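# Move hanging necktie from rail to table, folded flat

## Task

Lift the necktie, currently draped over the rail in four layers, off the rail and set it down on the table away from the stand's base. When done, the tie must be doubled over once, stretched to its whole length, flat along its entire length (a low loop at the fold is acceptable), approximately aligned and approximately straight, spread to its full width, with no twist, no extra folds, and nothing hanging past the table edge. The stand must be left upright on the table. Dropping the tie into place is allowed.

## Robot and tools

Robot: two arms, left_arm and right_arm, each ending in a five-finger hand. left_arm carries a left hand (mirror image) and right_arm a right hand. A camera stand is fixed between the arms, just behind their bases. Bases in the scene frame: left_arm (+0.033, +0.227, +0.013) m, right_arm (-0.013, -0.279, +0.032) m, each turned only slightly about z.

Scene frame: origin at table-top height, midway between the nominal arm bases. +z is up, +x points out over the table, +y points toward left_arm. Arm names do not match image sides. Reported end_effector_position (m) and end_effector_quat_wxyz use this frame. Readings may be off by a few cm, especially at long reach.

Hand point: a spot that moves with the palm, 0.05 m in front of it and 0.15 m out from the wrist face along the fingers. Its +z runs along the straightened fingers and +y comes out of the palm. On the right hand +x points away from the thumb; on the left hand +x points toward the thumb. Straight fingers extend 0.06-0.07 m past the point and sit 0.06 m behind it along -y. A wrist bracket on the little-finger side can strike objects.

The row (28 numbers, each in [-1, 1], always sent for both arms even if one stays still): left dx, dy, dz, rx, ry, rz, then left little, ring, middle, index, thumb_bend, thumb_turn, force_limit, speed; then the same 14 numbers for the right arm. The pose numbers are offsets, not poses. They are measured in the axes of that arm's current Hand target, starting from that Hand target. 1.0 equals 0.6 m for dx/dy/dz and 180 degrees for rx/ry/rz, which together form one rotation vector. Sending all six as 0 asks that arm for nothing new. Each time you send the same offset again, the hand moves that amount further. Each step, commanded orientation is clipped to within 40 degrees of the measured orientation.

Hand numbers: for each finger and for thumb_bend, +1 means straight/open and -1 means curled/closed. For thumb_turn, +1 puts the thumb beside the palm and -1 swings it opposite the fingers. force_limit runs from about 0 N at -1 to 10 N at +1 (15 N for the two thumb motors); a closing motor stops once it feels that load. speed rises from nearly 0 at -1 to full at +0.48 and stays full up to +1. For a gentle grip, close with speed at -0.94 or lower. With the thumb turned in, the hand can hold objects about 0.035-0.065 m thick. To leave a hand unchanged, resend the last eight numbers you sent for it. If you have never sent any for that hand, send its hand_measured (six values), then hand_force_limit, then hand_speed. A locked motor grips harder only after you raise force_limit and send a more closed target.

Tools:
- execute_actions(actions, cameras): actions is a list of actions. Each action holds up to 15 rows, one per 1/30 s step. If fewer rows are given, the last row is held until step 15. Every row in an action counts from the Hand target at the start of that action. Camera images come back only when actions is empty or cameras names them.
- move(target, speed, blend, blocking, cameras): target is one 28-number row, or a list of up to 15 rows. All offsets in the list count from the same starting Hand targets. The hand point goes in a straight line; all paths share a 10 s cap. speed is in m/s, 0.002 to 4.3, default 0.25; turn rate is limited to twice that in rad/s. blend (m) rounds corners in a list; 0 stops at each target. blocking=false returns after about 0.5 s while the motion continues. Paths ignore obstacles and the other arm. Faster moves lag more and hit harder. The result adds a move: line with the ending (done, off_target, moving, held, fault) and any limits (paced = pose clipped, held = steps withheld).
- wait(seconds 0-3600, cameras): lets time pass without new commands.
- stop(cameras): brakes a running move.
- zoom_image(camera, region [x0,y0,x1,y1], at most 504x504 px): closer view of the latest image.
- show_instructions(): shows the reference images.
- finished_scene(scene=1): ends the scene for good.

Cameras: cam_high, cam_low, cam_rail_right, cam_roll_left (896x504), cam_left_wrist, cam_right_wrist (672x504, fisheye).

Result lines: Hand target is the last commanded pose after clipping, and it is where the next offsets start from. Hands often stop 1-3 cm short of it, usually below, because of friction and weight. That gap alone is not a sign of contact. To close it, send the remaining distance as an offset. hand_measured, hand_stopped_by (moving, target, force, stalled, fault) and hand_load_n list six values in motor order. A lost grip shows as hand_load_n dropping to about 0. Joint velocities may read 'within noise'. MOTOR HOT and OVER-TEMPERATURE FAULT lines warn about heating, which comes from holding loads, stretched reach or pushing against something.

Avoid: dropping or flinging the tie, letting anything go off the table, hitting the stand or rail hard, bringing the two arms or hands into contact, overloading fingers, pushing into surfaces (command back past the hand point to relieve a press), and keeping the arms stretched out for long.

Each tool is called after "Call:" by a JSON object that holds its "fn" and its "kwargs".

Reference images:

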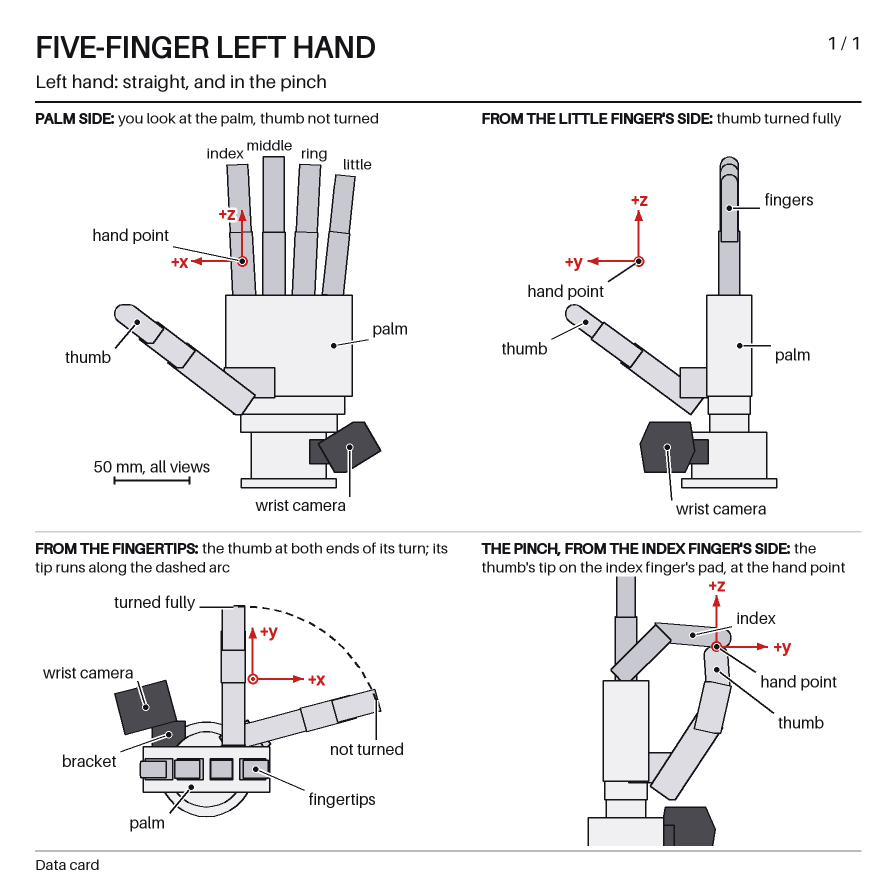

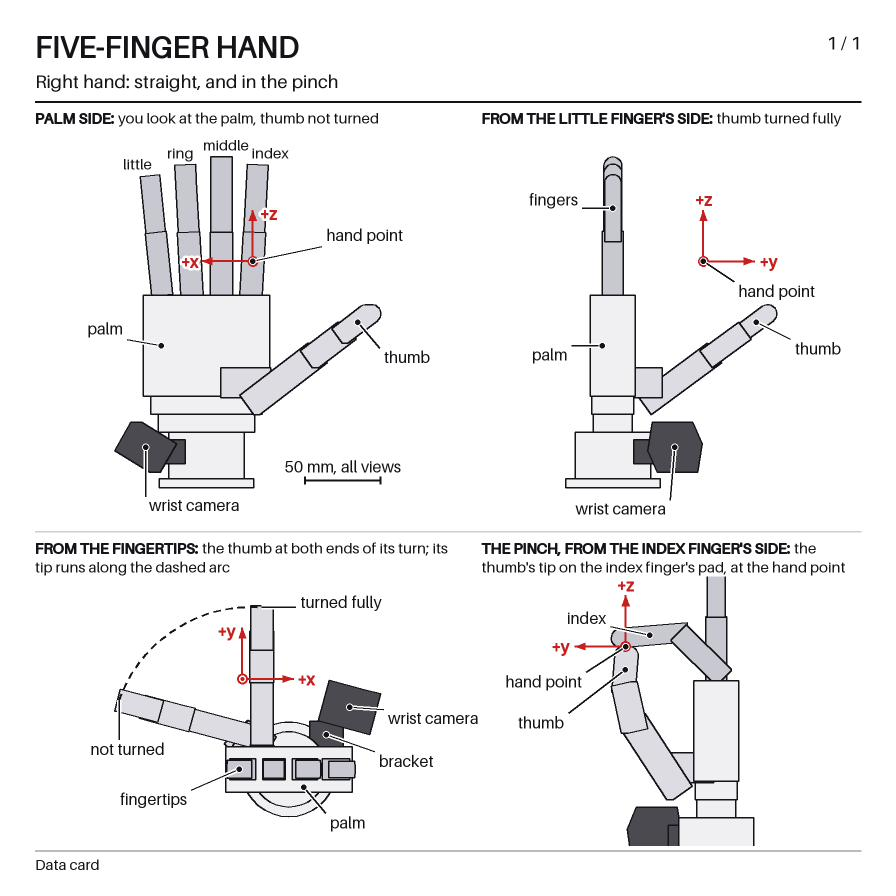

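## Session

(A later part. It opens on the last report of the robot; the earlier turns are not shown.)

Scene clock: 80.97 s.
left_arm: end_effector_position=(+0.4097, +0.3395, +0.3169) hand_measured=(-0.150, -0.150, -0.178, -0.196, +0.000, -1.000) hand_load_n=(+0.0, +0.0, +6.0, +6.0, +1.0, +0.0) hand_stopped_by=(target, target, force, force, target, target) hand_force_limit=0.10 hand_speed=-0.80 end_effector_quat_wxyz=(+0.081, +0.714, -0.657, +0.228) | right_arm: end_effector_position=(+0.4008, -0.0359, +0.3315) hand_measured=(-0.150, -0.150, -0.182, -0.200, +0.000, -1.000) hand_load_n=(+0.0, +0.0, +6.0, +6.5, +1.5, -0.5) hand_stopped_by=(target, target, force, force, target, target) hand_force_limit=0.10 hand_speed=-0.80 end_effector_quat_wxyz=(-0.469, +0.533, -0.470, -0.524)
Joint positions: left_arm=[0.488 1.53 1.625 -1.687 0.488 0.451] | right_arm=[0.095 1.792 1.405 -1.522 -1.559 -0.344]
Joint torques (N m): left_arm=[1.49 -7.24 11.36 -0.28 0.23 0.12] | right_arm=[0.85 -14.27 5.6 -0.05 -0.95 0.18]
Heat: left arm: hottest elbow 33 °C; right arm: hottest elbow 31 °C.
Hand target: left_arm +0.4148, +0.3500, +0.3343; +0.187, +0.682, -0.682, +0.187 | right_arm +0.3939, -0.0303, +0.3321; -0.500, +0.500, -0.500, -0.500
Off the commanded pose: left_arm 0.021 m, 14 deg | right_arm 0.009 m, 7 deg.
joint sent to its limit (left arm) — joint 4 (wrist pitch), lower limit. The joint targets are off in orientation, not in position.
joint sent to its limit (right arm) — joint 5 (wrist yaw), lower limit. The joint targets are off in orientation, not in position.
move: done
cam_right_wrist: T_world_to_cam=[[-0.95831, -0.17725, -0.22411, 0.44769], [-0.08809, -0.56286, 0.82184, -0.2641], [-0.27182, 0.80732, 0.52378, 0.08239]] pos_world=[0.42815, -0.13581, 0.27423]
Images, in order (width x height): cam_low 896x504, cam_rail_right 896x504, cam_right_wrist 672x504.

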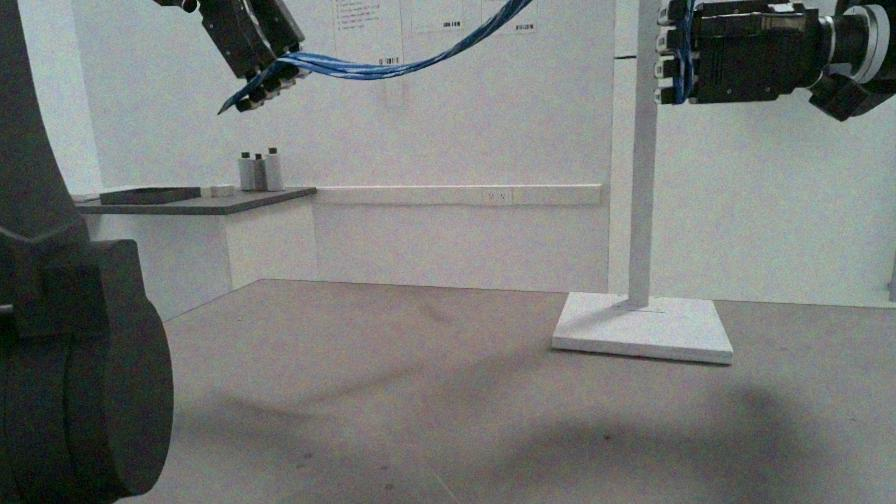

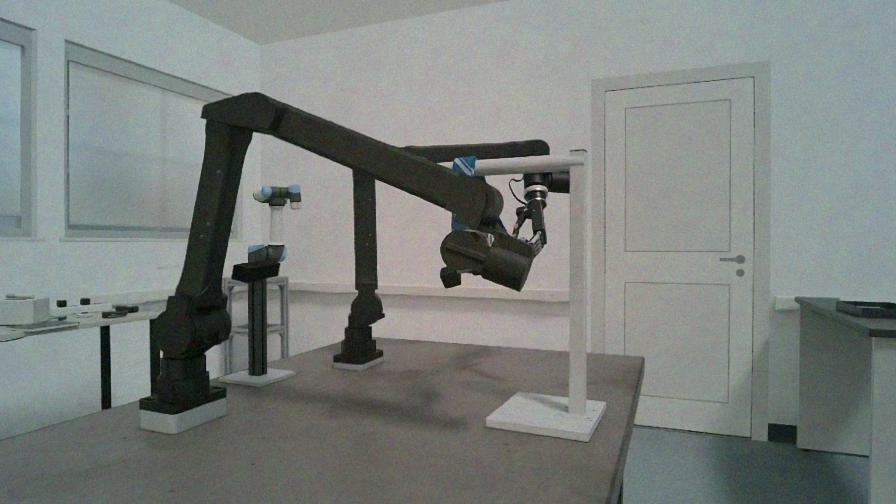

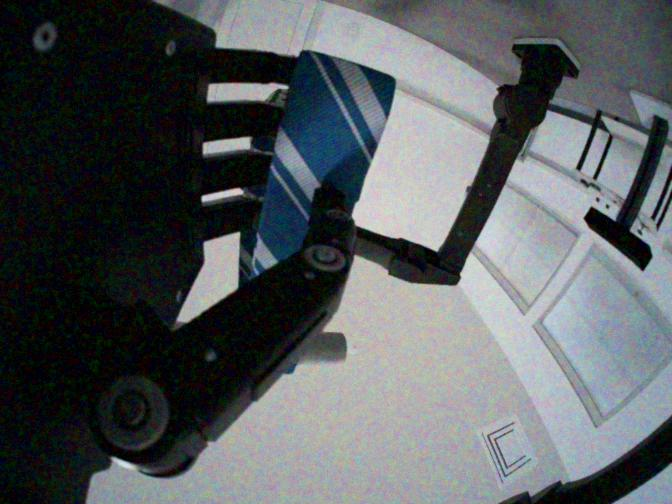

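Call:
{"fn": "move", "kwargs": {"target": [0.066,0,0.0197,0,0,0,-0.15,-0.15,-0.25,-0.25,0.0,-1,0.1,-0.8,-0.05,0,-0.2,0,0.222,0,-0.15,-0.15,-0.25,-0.25,0,-1,0.1,-0.8], "speed": 0.12, "cameras": ["cam_low","cam_right_wrist","cam_high","cam_rail_right"]}}

Scene clock: 86.07 s.
left_arm: end_effector_position=(+0.4134, +0.3158, +0.3272) hand_measured=(-0.150, -0.150, -0.178, -0.196, +0.000, -1.000) hand_load_n=(+0.0, +0.0, +6.0, +6.0, +1.0, -0.5) hand_stopped_by=(target, target, force, force, target, target) hand_force_limit=0.10 hand_speed=-0.80 end_effector_quat_wxyz=(+0.083, +0.713, -0.657, +0.232) | right_arm: end_effector_position=(+0.3851, -0.1448, +0.3450) hand_measured=(-0.150, -0.150, -0.182, -0.200, +0.000, -1.000) hand_load_n=(+0.0, +0.0, +6.0, +6.5, +1.0, -0.5) hand_stopped_by=(target, target, force, force, target, target) hand_force_limit=0.10 hand_speed=-0.80 end_effector_quat_wxyz=(-0.288, +0.641, -0.638, -0.315)
Joint positions: left_arm=[0.441 1.509 1.625 -1.687 0.497 0.4] | right_arm=[-0.092 1.587 1.524 -1.651 -0.872 -0.143]
Joint torques (N m): left_arm=[-1.08 -8.18 9.63 -0.21 0.47 -0.09] | right_arm=[-1.03 -11.52 11.17 -0.81 -0.54 0.22]
Heat: left arm: hottest elbow 33 °C; right arm: hottest elbow 31 °C.
Hand target: left_arm +0.4148, +0.3099, +0.3443; +0.187, +0.682, -0.682, +0.187 | right_arm +0.3939, -0.1503, +0.3623; -0.299, +0.641, -0.641, -0.299
Off the commanded pose: left_arm 0.018 m, 14 deg | right_arm 0.020 m, 2 deg.
joint sent to its limit (left arm) — joint 4 (wrist pitch), lower limit. The joint targets are off in orientation, not in position.
move: off_target (left_arm, right_arm)
cam_right_wrist: T_world_to_cam=[[-0.97401, -0.20428, -0.0978, 0.37492], [-0.11783, 0.08827, 0.9891, -0.28994], [-0.19342, 0.97492, -0.11005, 0.37164]] pos_world=[0.4029, -0.26014, 0.36435]
Images, in order (width x height): cam_high 896x504, cam_low 896x504, cam_rail_right 896x504, cam_right_wrist 672x504.

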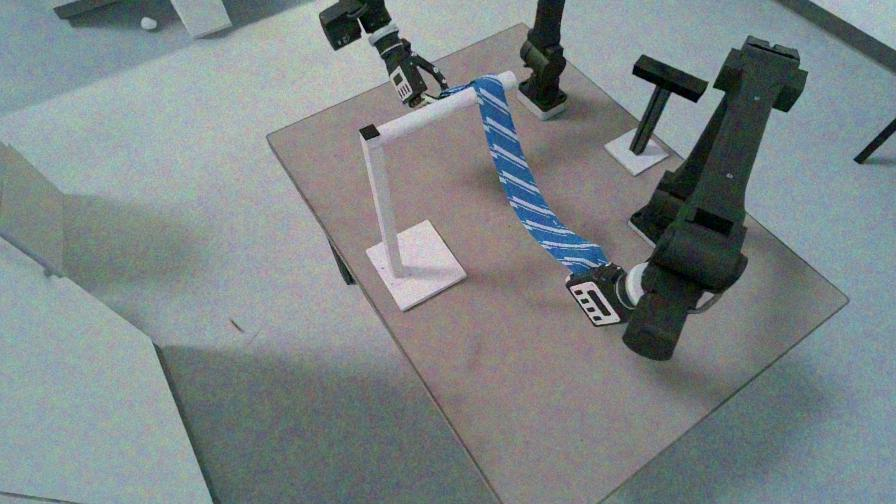

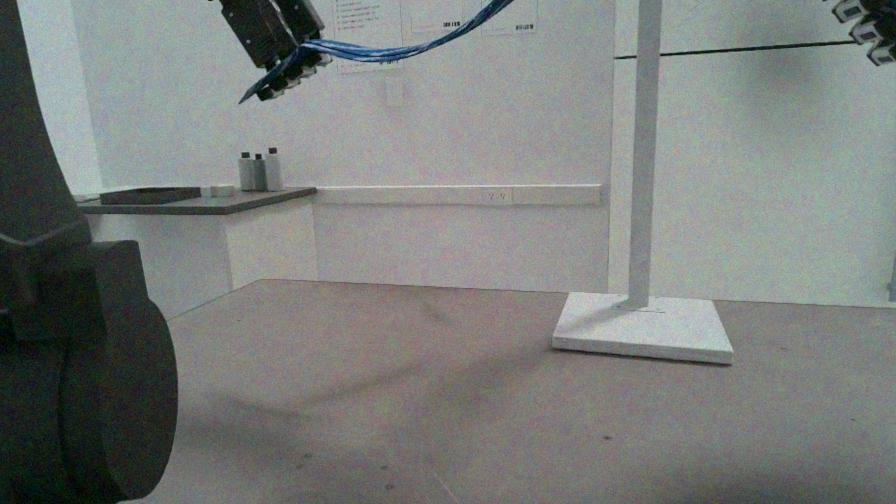

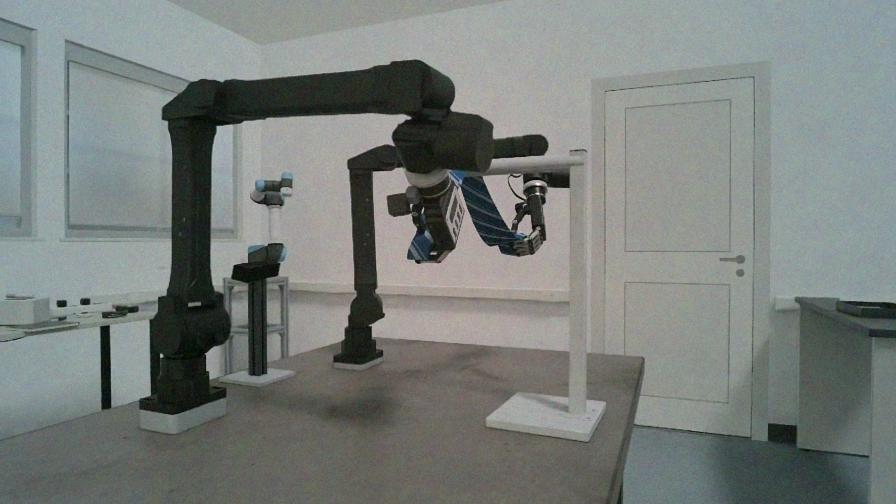

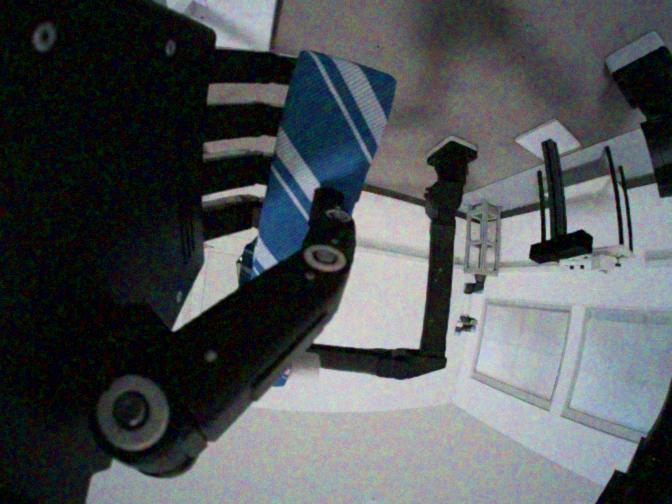

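Call:
{"fn": "move", "kwargs": {"target": [0.1487,0,0.0107,0,-0.078,0,-0.15,-0.15,-0.25,-0.25,0.0,-1,0.1,-0.8,0.058,-0.0167,-0.147,0,0.183,0,-0.15,-0.15,-0.25,-0.25,0,-1,0.1,-0.8], "speed": 0.12, "cameras": ["cam_low","cam_right_wrist","cam_high","cam_rail_right","cam_left_wrist"]}}

Scene clock: 89.87 s.
left_arm: end_effector_position=(+0.4116, +0.2338, +0.3599) hand_measured=(-0.150, -0.150, -0.178, -0.196, +0.000, -1.000) hand_load_n=(+0.0, +0.0, +6.0, +6.0, +0.5, -0.5) hand_stopped_by=(target, target, force, force, target, target) hand_force_limit=0.10 hand_speed=-0.80 end_effector_quat_wxyz=(+0.035, +0.714, -0.680, +0.162) | right_arm: end_effector_position=(+0.3984, -0.2350, +0.3714) hand_measured=(-0.150, -0.150, -0.182, -0.200, +0.000, -1.000) hand_load_n=(+0.0, +0.0, +5.5, +6.0, +1.5, -0.5) hand_stopped_by=(target, target, force, force, target, target) hand_force_limit=0.10 hand_speed=-0.80 end_effector_quat_wxyz=(-0.153, +0.692, -0.703, -0.065)
Joint positions: left_arm=[0.188 1.419 1.659 -1.687 0.309 0.161] | right_arm=[-0.122 1.518 1.735 -1.69 -0.32 -0.071]
Joint torques (N m): left_arm=[-0.73 -6.89 11.45 -0.06 0.08 -0.07] | right_arm=[-0.03 -11.4 11.45 -0.46 -0.08 0.16]
Heat: left arm: hottest elbow 34 °C; right arm: hottest elbow 31 °C.
Hand target: left_arm +0.4149, +0.2299, +0.3842; +0.102, +0.700, -0.699, +0.102 | right_arm +0.4039, -0.2402, +0.3923; -0.105, +0.699, -0.699, -0.105
Off the commanded pose: left_arm 0.025 m, 11 deg | right_arm 0.022 m, 7 deg.
joint sent to its limit (left arm) — joint 4 (wrist pitch), lower limit. The joint targets are off in orientation, not in position.
joint sent to its limit (right arm) — joint 4 (wrist pitch), lower limit. The joint targets are off in orientation, not in position.
move: off_target (left_arm, right_arm)
cam_left_wrist: T_world_to_cam=[[0.96231, -0.13613, 0.23542, -0.45406], [-0.25875, -0.72478, 0.63855, 0.0557], [0.08371, -0.6754, -0.73268, 0.49883]] pos_world=[0.4096, 0.31547, 0.43682]
cam_right_wrist: T_world_to_cam=[[-0.97324, -0.19194, -0.12631, 0.38517], [-0.21949, 0.61396, 0.7582, -0.05667], [-0.06798, 0.76564, -0.63967, 0.56268]] pos_world=[0.40067, -0.32209, 0.45155]
Images, in order (width x height): cam_high 896x504, cam_low 896x504, cam_rail_right 896x504, cam_left_wrist 672x504, cam_right_wrist 672x504.

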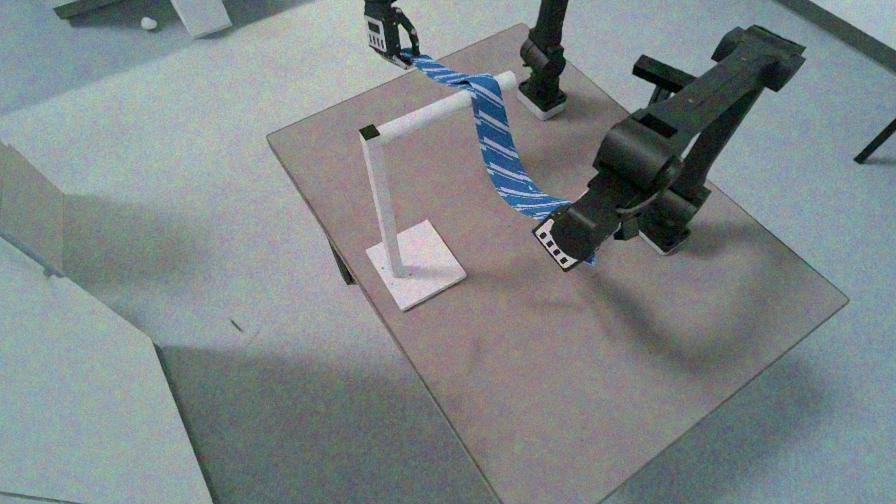

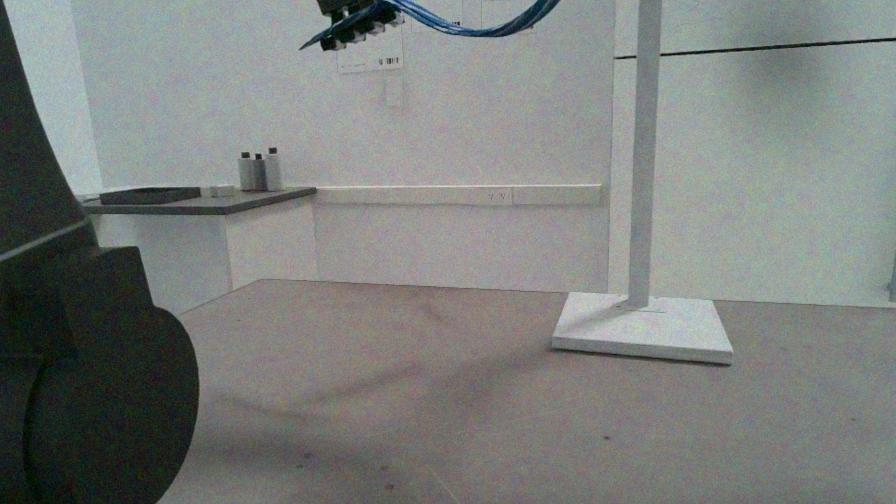

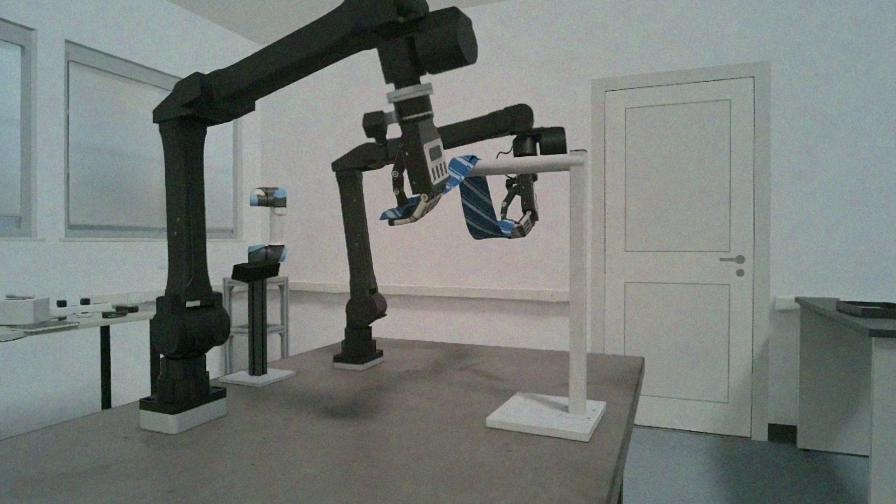

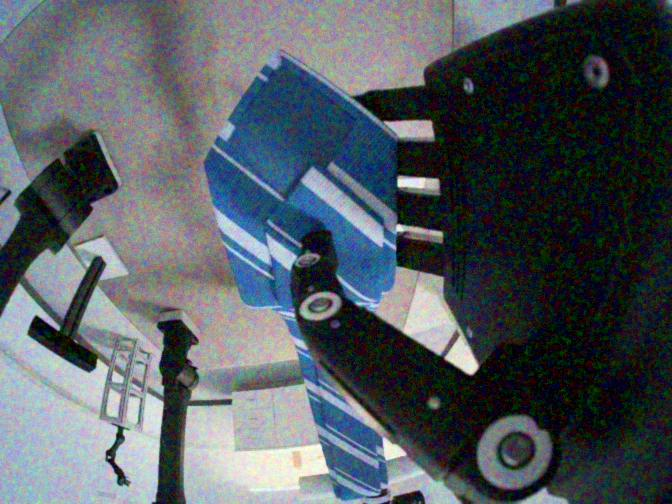

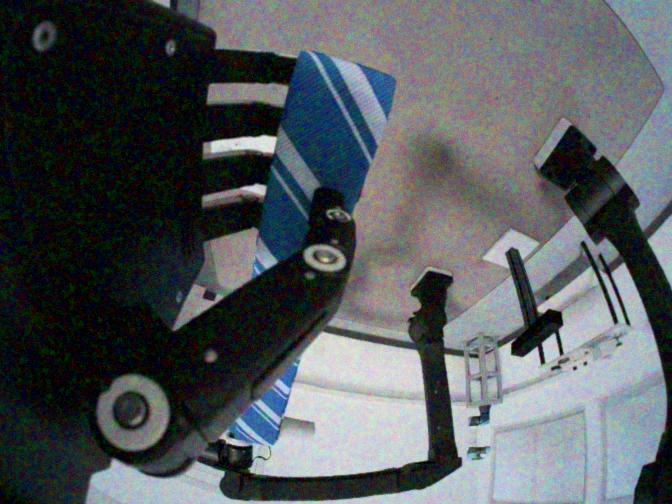

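Call:
{"fn": "move", "kwargs": {"target": [0,0.117,0,0,0,0,-0.15,-0.15,-0.25,-0.25,0.0,-1,0.1,-0.8,0,0.1,0,0,0,0,-0.15,-0.15,-0.25,-0.25,0,-1,0.1,-0.8], "speed": 0.1, "cameras": ["cam_low","cam_high","cam_rail_right"]}}

Scene clock: 92.07 s.
left_arm: end_effector_position=(+0.3503, +0.2251, +0.3806) hand_measured=(-0.150, -0.150, -0.178, -0.196, +0.000, -1.000) hand_load_n=(+0.0, +0.0, +6.0, +6.0, +1.0, -0.5) hand_stopped_by=(target, target, force, force, target, target) hand_force_limit=0.10 hand_speed=-0.80 end_effector_quat_wxyz=(+0.000, +0.707, -0.683, +0.182) | right_arm: end_effector_position=(+0.3495, -0.2348, +0.3941) hand_measured=(-0.150, -0.150, -0.182, -0.200, +0.000, -1.000) hand_load_n=(+0.0, +0.0, +6.0, +6.5, +1.5, -0.5) hand_stopped_by=(target, target, force, force, target, target) hand_force_limit=0.10 hand_speed=-0.80 end_effector_quat_wxyz=(-0.171, +0.689, -0.703, -0.042)
Joint positions: left_arm=[0.202 1.225 1.542 -1.687 0.308 0.177] | right_arm=[-0.135 1.363 1.639 -1.69 -0.319 -0.071]
Joint torques (N m): left_arm=[1.2 -4.13 7.83 0.09 0.06 0.12] | right_arm=[-0.73 -8.64 6.84 -0.5 -0.16 -0.02]
Heat: left arm: hottest elbow 34 °C; right arm: hottest elbow 31 °C.
Hand target: left_arm +0.3447, +0.2298, +0.3842; +0.102, +0.700, -0.699, +0.102 | right_arm +0.3440, -0.2403, +0.3923; -0.105, +0.699, -0.699, -0.105
Off the commanded pose: left_arm 0.008 m, 15 deg | right_arm 0.008 m, 11 deg.
joint sent to its limit (left arm) — joint 4 (wrist pitch), lower limit. The joint targets are off in orientation, not in position.
joint sent to its limit (right arm) — joint 4 (wrist pitch), lower limit. The joint targets are off in orientation, not in position.
move: off_target (left_arm, right_arm)
Images, in order (width x height): cam_high 896x504, cam_low 896x504, cam_rail_right 896x504.

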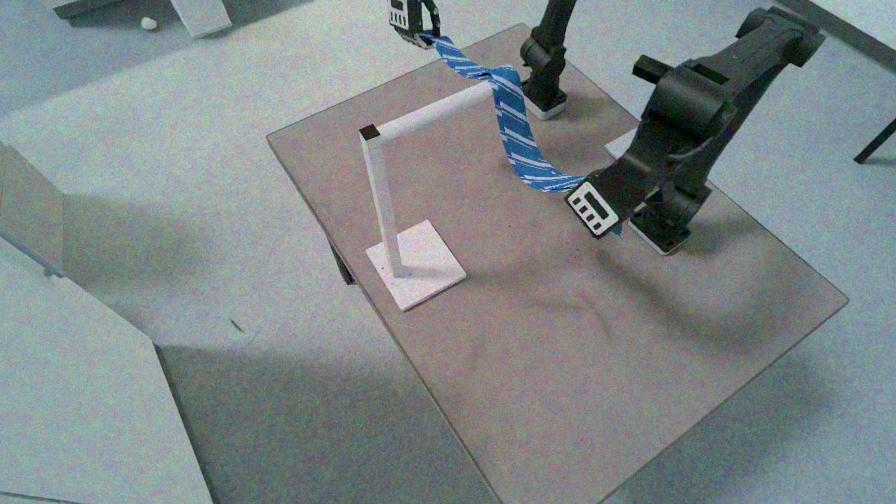

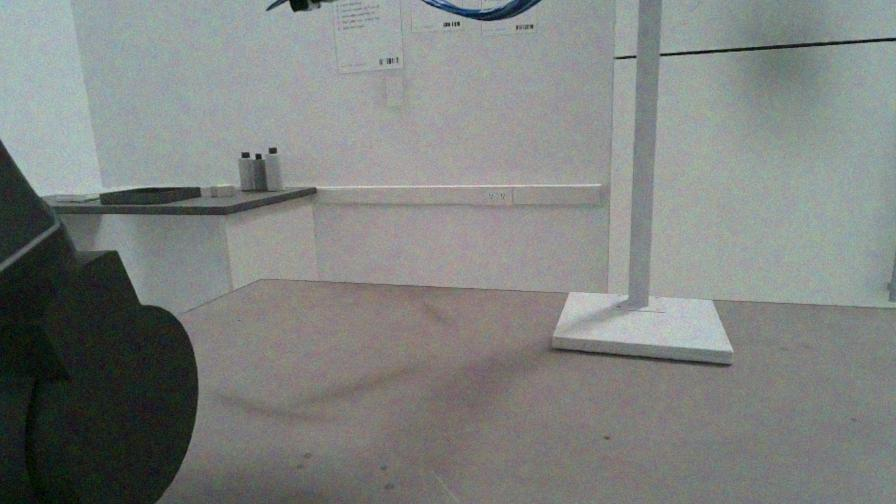

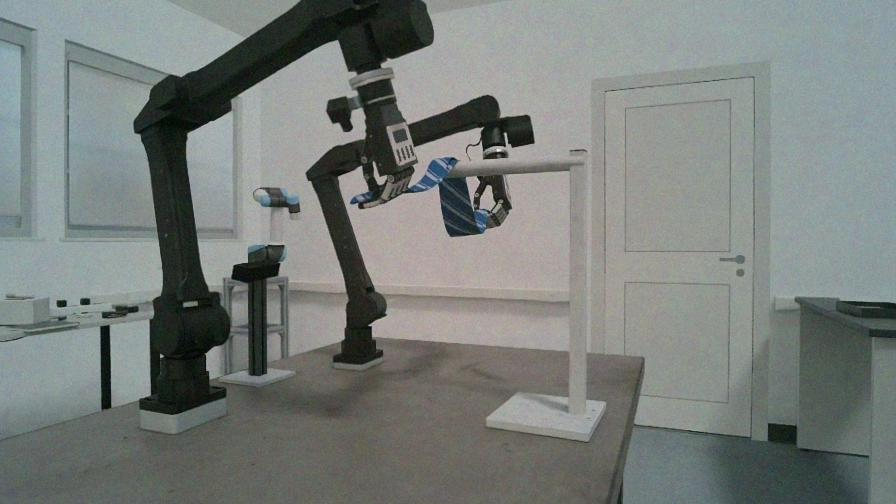

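Call:
{"fn": "zoom_image", "kwargs": {"camera": "cam_high", "region": [380, 0, 660, 260]}}

Scaled by 1.800 from the camera's image (finer frame: 1280x720).

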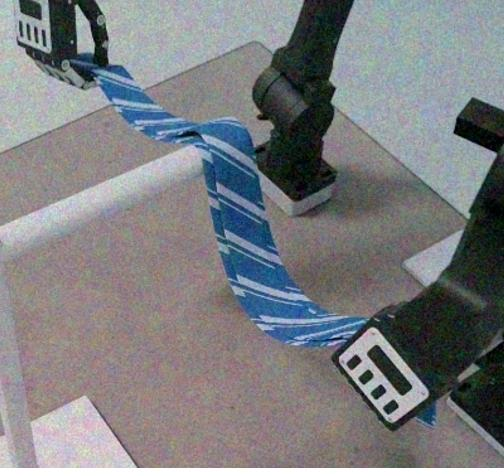

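Call:
{"fn": "move", "kwargs": {"target": [0,0.117,0,0,0,0,-0.15,-0.15,-0.25,-0.25,0.0,-1,0.1,-0.8,0,0.117,0,0,0,0,-0.15,-0.15,-0.25,-0.25,0,-1,0.1,-0.8], "speed": 0.1, "cameras": ["cam_low","cam_high","cam_rail_right"]}}

Scene clock: 94.33 s.
left_arm: end_effector_position=(+0.2799, +0.2262, +0.3824) hand_measured=(-0.150, -0.150, -0.178, -0.196, +0.000, -1.000) hand_load_n=(+0.0, +0.0, +6.0, +6.0, +1.0, -0.5) hand_stopped_by=(target, target, force, force, target, target) hand_force_limit=0.10 hand_speed=-0.80 end_effector_quat_wxyz=(-0.046, +0.705, -0.681, +0.192) | right_arm: end_effector_position=(+0.2795, -0.2354, +0.3944) hand_measured=(-0.150, -0.150, -0.182, -0.200, +0.000, -1.000) hand_load_n=(+0.0, +0.0, +5.5, +6.0, +1.5, -0.5) hand_stopped_by=(target, target, force, force, target, target) hand_force_limit=0.10 hand_speed=-0.80 end_effector_quat_wxyz=(-0.180, +0.686, -0.705, -0.025)
Joint positions: left_arm=[0.254 1.005 1.399 -1.687 0.29 0.219] | right_arm=[-0.161 1.164 1.471 -1.69 -0.316 -0.084]
Joint torques (N m): left_arm=[1.32 -1.08 7.61 0.23 0.09 0.12] | right_arm=[-0.56 -5.13 6.69 -0.23 -0.16 -0.03]
Heat: left arm: hottest elbow 34 °C; right arm: hottest elbow 31 °C.
Hand target: left_arm +0.2744, +0.2298, +0.3841; +0.102, +0.700, -0.699, +0.102 | right_arm +0.2738, -0.2402, +0.3923; -0.105, +0.699, -0.699, -0.105
Off the commanded pose: left_arm 0.007 m, 20 deg | right_arm 0.008 m, 13 deg.
joint sent to its limit (left arm) — joint 4 (wrist pitch), lower limit. The joint targets are off in orientation, not in position.
joint sent to its limit (right arm) — joint 4 (wrist pitch), lower limit. The joint targets are off in orientation, not in position.
move: off_target (left_arm, right_arm)
Images, in order (width x height): cam_high 896x504, cam_low 896x504, cam_rail_right 896x504.

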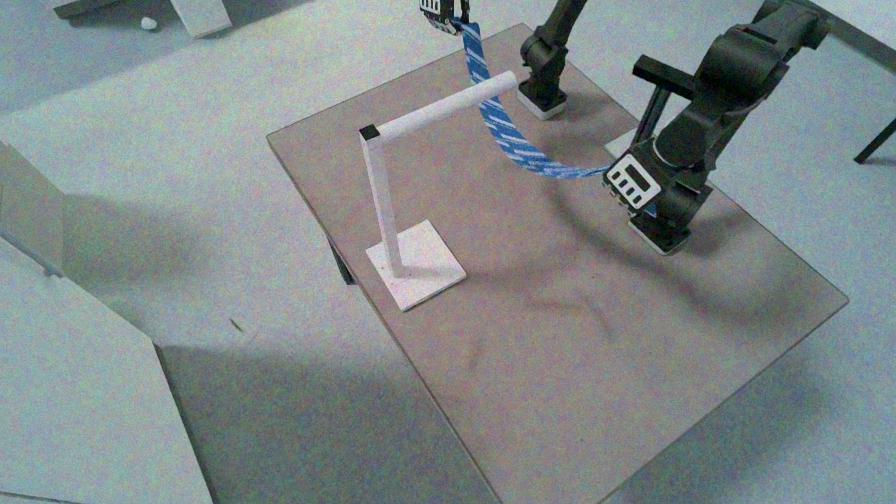

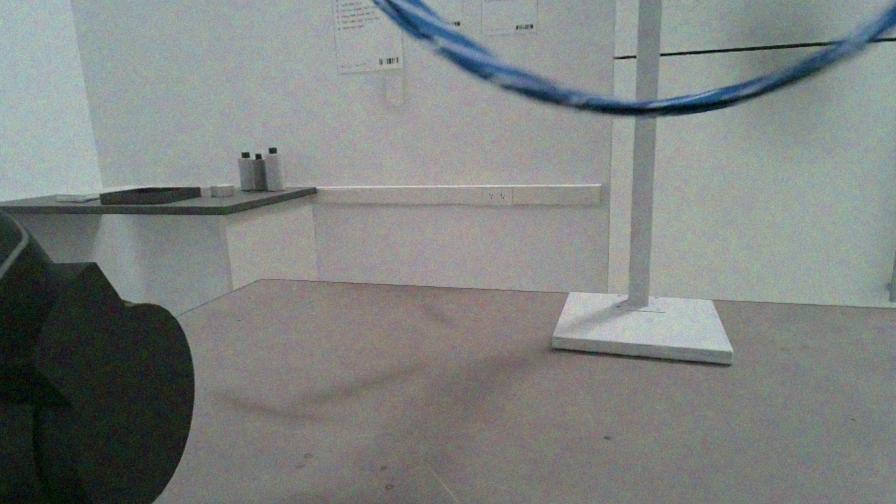

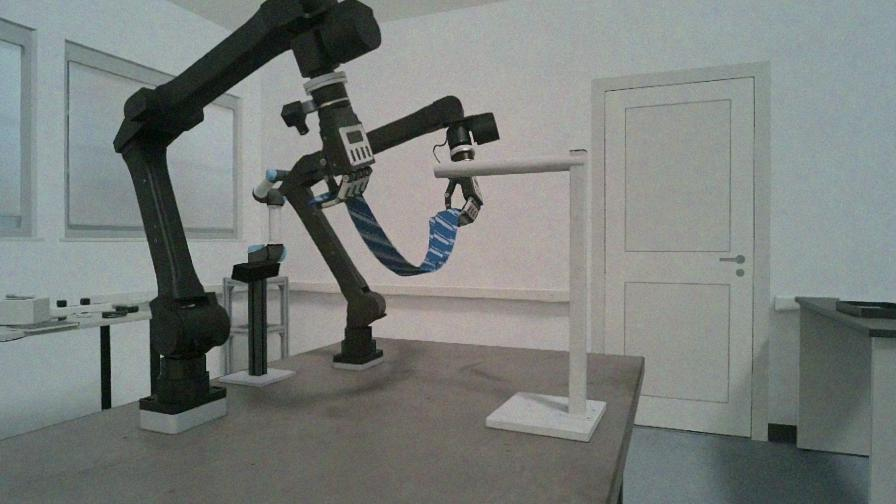

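Call:
{"fn": "move", "kwargs": {"target": [-0.1602,-0.0167,0.439,0,-0.092,0,-0.15,-0.15,-0.25,-0.25,0.0,-1,0.1,-0.8,0.1625,-0.0167,0.4548,0,0.094,0,-0.15,-0.15,-0.25,-0.25,0,-1,0.1,-0.8], "speed": 0.15, "cameras": ["all"]}}

Scene clock: 97.57 s.
left_arm: end_effector_position=(+0.2805, +0.2493, +0.1060) hand_measured=(-0.150, -0.150, -0.178, -0.196, +0.000, -1.000) hand_load_n=(+0.0, +0.0, +6.0, +6.0, +1.0, +0.0) hand_stopped_by=(target, target, force, force, target, target) hand_force_limit=0.10 hand_speed=-0.80 end_effector_quat_wxyz=(+0.004, +0.709, -0.705, +0.000) | right_arm: end_effector_position=(+0.2845, -0.2575, +0.1082) hand_measured=(-0.150, -0.150, -0.182, -0.200, +0.000, -1.000) hand_load_n=(+0.0, +0.0, +6.0, +6.0, +1.0, +0.0) hand_stopped_by=(target, target, force, force, target, target) hand_force_limit=0.10 hand_speed=-0.80 end_effector_quat_wxyz=(-0.003, +0.708, -0.707, +0.000)
Joint positions: left_arm=[0.136 1.237 0.835 -1.175 0.005 0.171] | right_arm=[-0.047 1.376 0.914 -1.104 -0.005 -0.029]
Joint torques (N m): left_arm=[-0.97 -2.14 7.21 0.55 -0.23 -0.03] | right_arm=[0.73 -6.24 6.22 0.17 0.23 0.21]
Heat: left arm: hottest elbow 34 °C; right arm: hottest elbow 31 °C.
Hand target: left_arm +0.2846, +0.2465, +0.1042; +0.000, +0.707, -0.707, +0.000 | right_arm +0.2837, -0.2533, +0.1029; -0.001, +0.707, -0.707, -0.001
Off the commanded pose: left_arm 0.005 m, 1 deg | right_arm 0.007 m, 0 deg.
move: done
cam_left_wrist: T_world_to_cam=[[0.97733, -0.21164, 0.00514, -0.22696], [-0.19001, -0.86619, 0.46218, 0.2298], [-0.09337, -0.45268, -0.88677, 0.34482]] pos_world=[0.29768, 0.30711, 0.20073]
cam_right_wrist: T_world_to_cam=[[-0.97399, -0.21995, 0.05452, 0.21024], [-0.15238, 0.8138, 0.56081, 0.18541], [-0.16771, 0.53791, -0.82615, 0.39369]] pos_world=[0.29905, -0.31641, 0.2098]

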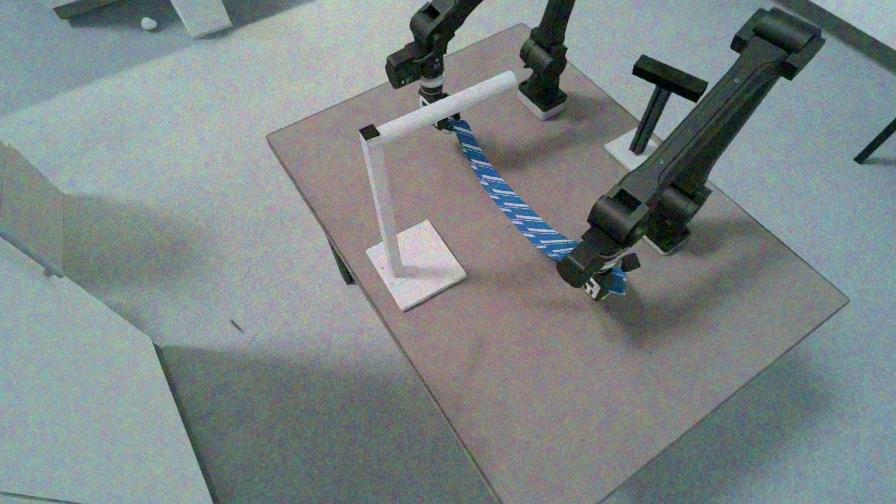

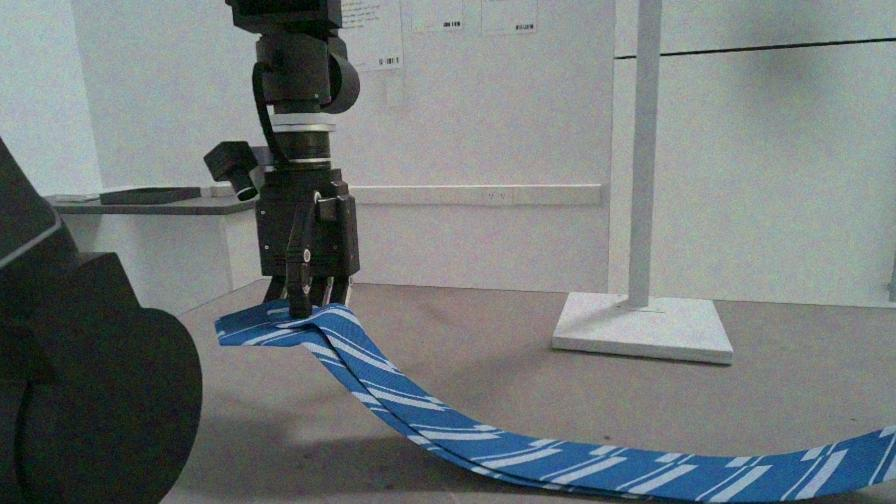

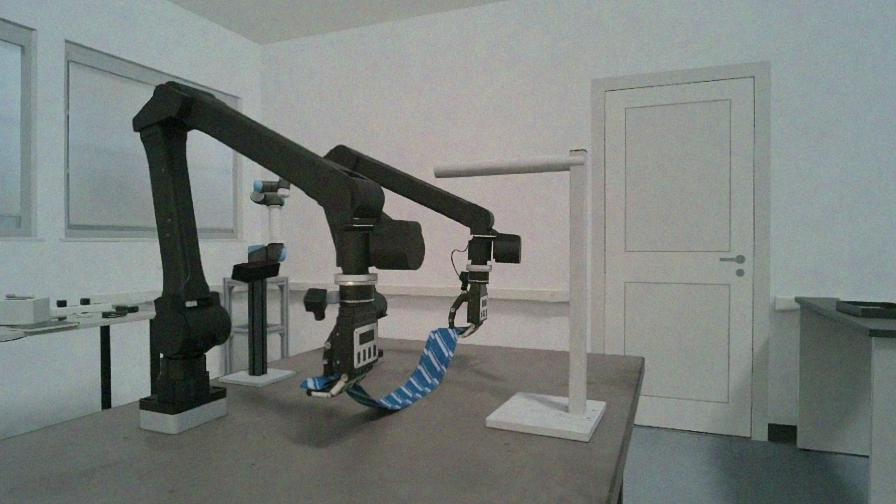

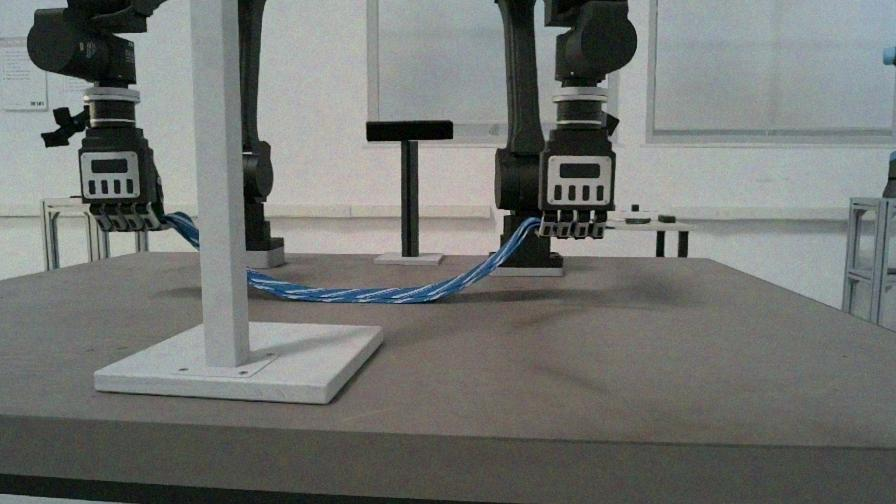

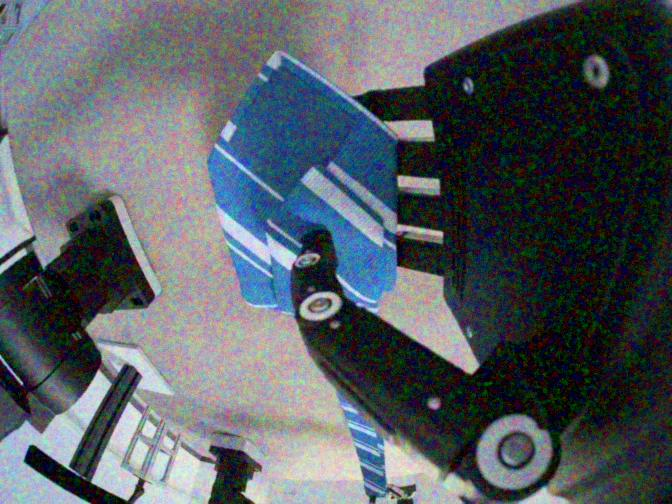

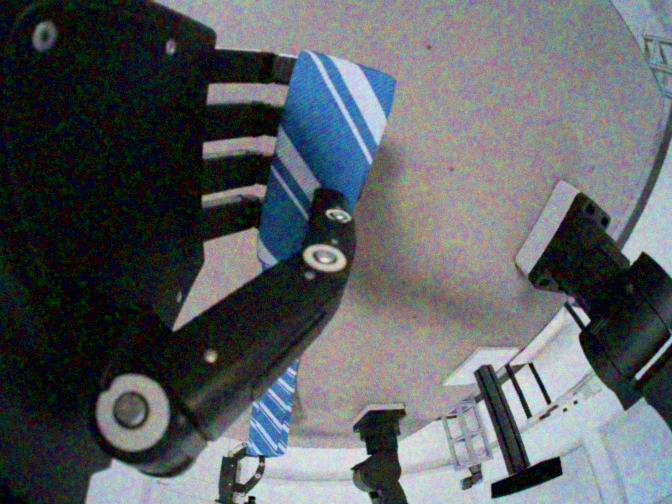

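Call:
{"fn": "move", "kwargs": {"target": [-0.01,0,0.1,0,0,0,-0.15,-0.15,-0.25,-0.25,0.0,-1,0.1,-0.8,0.01,0,0.1,0,0,0,-0.15,-0.15,-0.25,-0.25,0,-1,0.1,-0.8], "speed": 0.08, "cameras": ["cam_low","cam_roll_left","cam_rail_right"]}}

Scene clock: 99.43 s.
left_arm: end_effector_position=(+0.2831, +0.2501, +0.0475) hand_measured=(-0.150, -0.150, -0.178, -0.196, +0.000, -1.000) hand_load_n=(+0.0, +0.0, +6.0, +6.0, +0.5, -0.5) hand_stopped_by=(target, target, force, force, target, target) hand_force_limit=0.10 hand_speed=-0.80 end_effector_quat_wxyz=(+0.002, +0.709, -0.705, +0.001) | right_arm: end_effector_position=(+0.2869, -0.2577, +0.0495) hand_measured=(-0.150, -0.150, -0.182, -0.200, +0.000, -1.000) hand_load_n=(+0.0, +0.0, +6.0, +6.0, +1.0, -0.5) hand_stopped_by=(target, target, force, force, target, target) hand_force_limit=0.10 hand_speed=-0.80 end_effector_quat_wxyz=(-0.005, +0.708, -0.707, +0.002)
Joint positions: left_arm=[0.136 1.328 0.742 -0.985 0.004 0.172] | right_arm=[-0.047 1.47 0.831 -0.922 -0.004 -0.029]
Joint torques (N m): left_arm=[0.44 -2.55 6.38 0.49 -0.2 0.13] | right_arm=[-0.73 -6.89 5.29 0.13 0.15 -0.03]
Heat: left arm: hottest elbow 33 °C; right arm: hottest elbow 31 °C.
Hand target: left_arm +0.2846, +0.2525, +0.0443; +0.000, +0.707, -0.707, +0.001 | right_arm +0.2836, -0.2592, +0.0429; -0.001, +0.707, -0.707, -0.001
Off the commanded pose: left_arm 0.004 m, 0 deg | right_arm 0.008 m, 1 deg.
move: done
Images, in order (width x height): cam_low 896x504, cam_rail_right 896x504, cam_roll_left 896x504.

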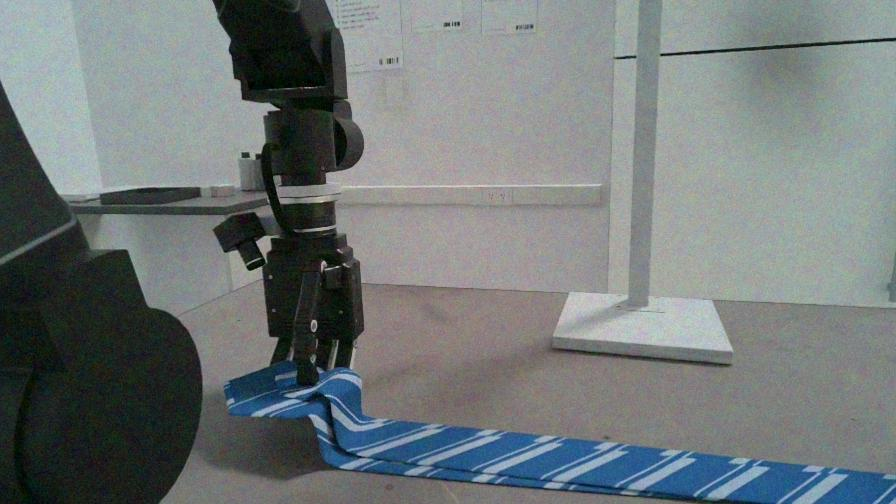

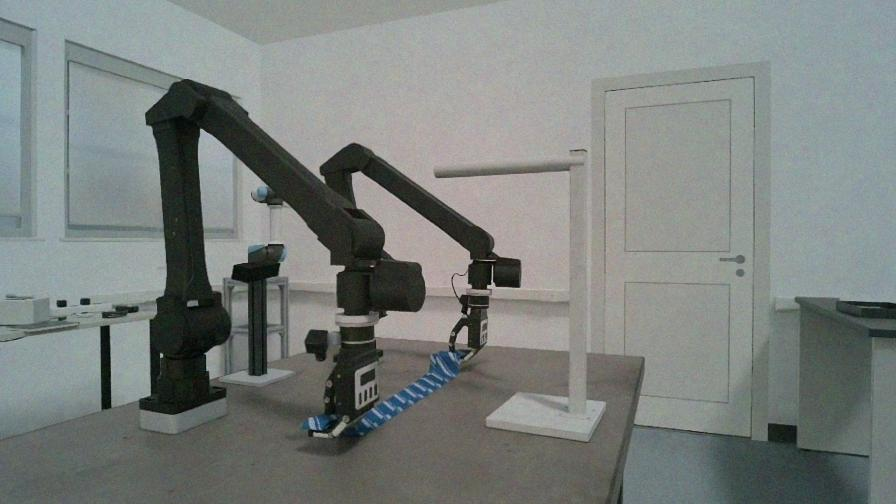

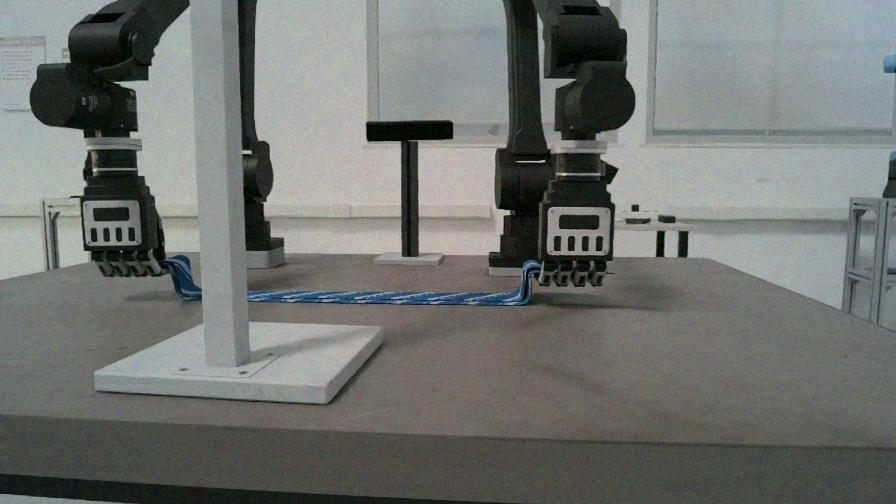

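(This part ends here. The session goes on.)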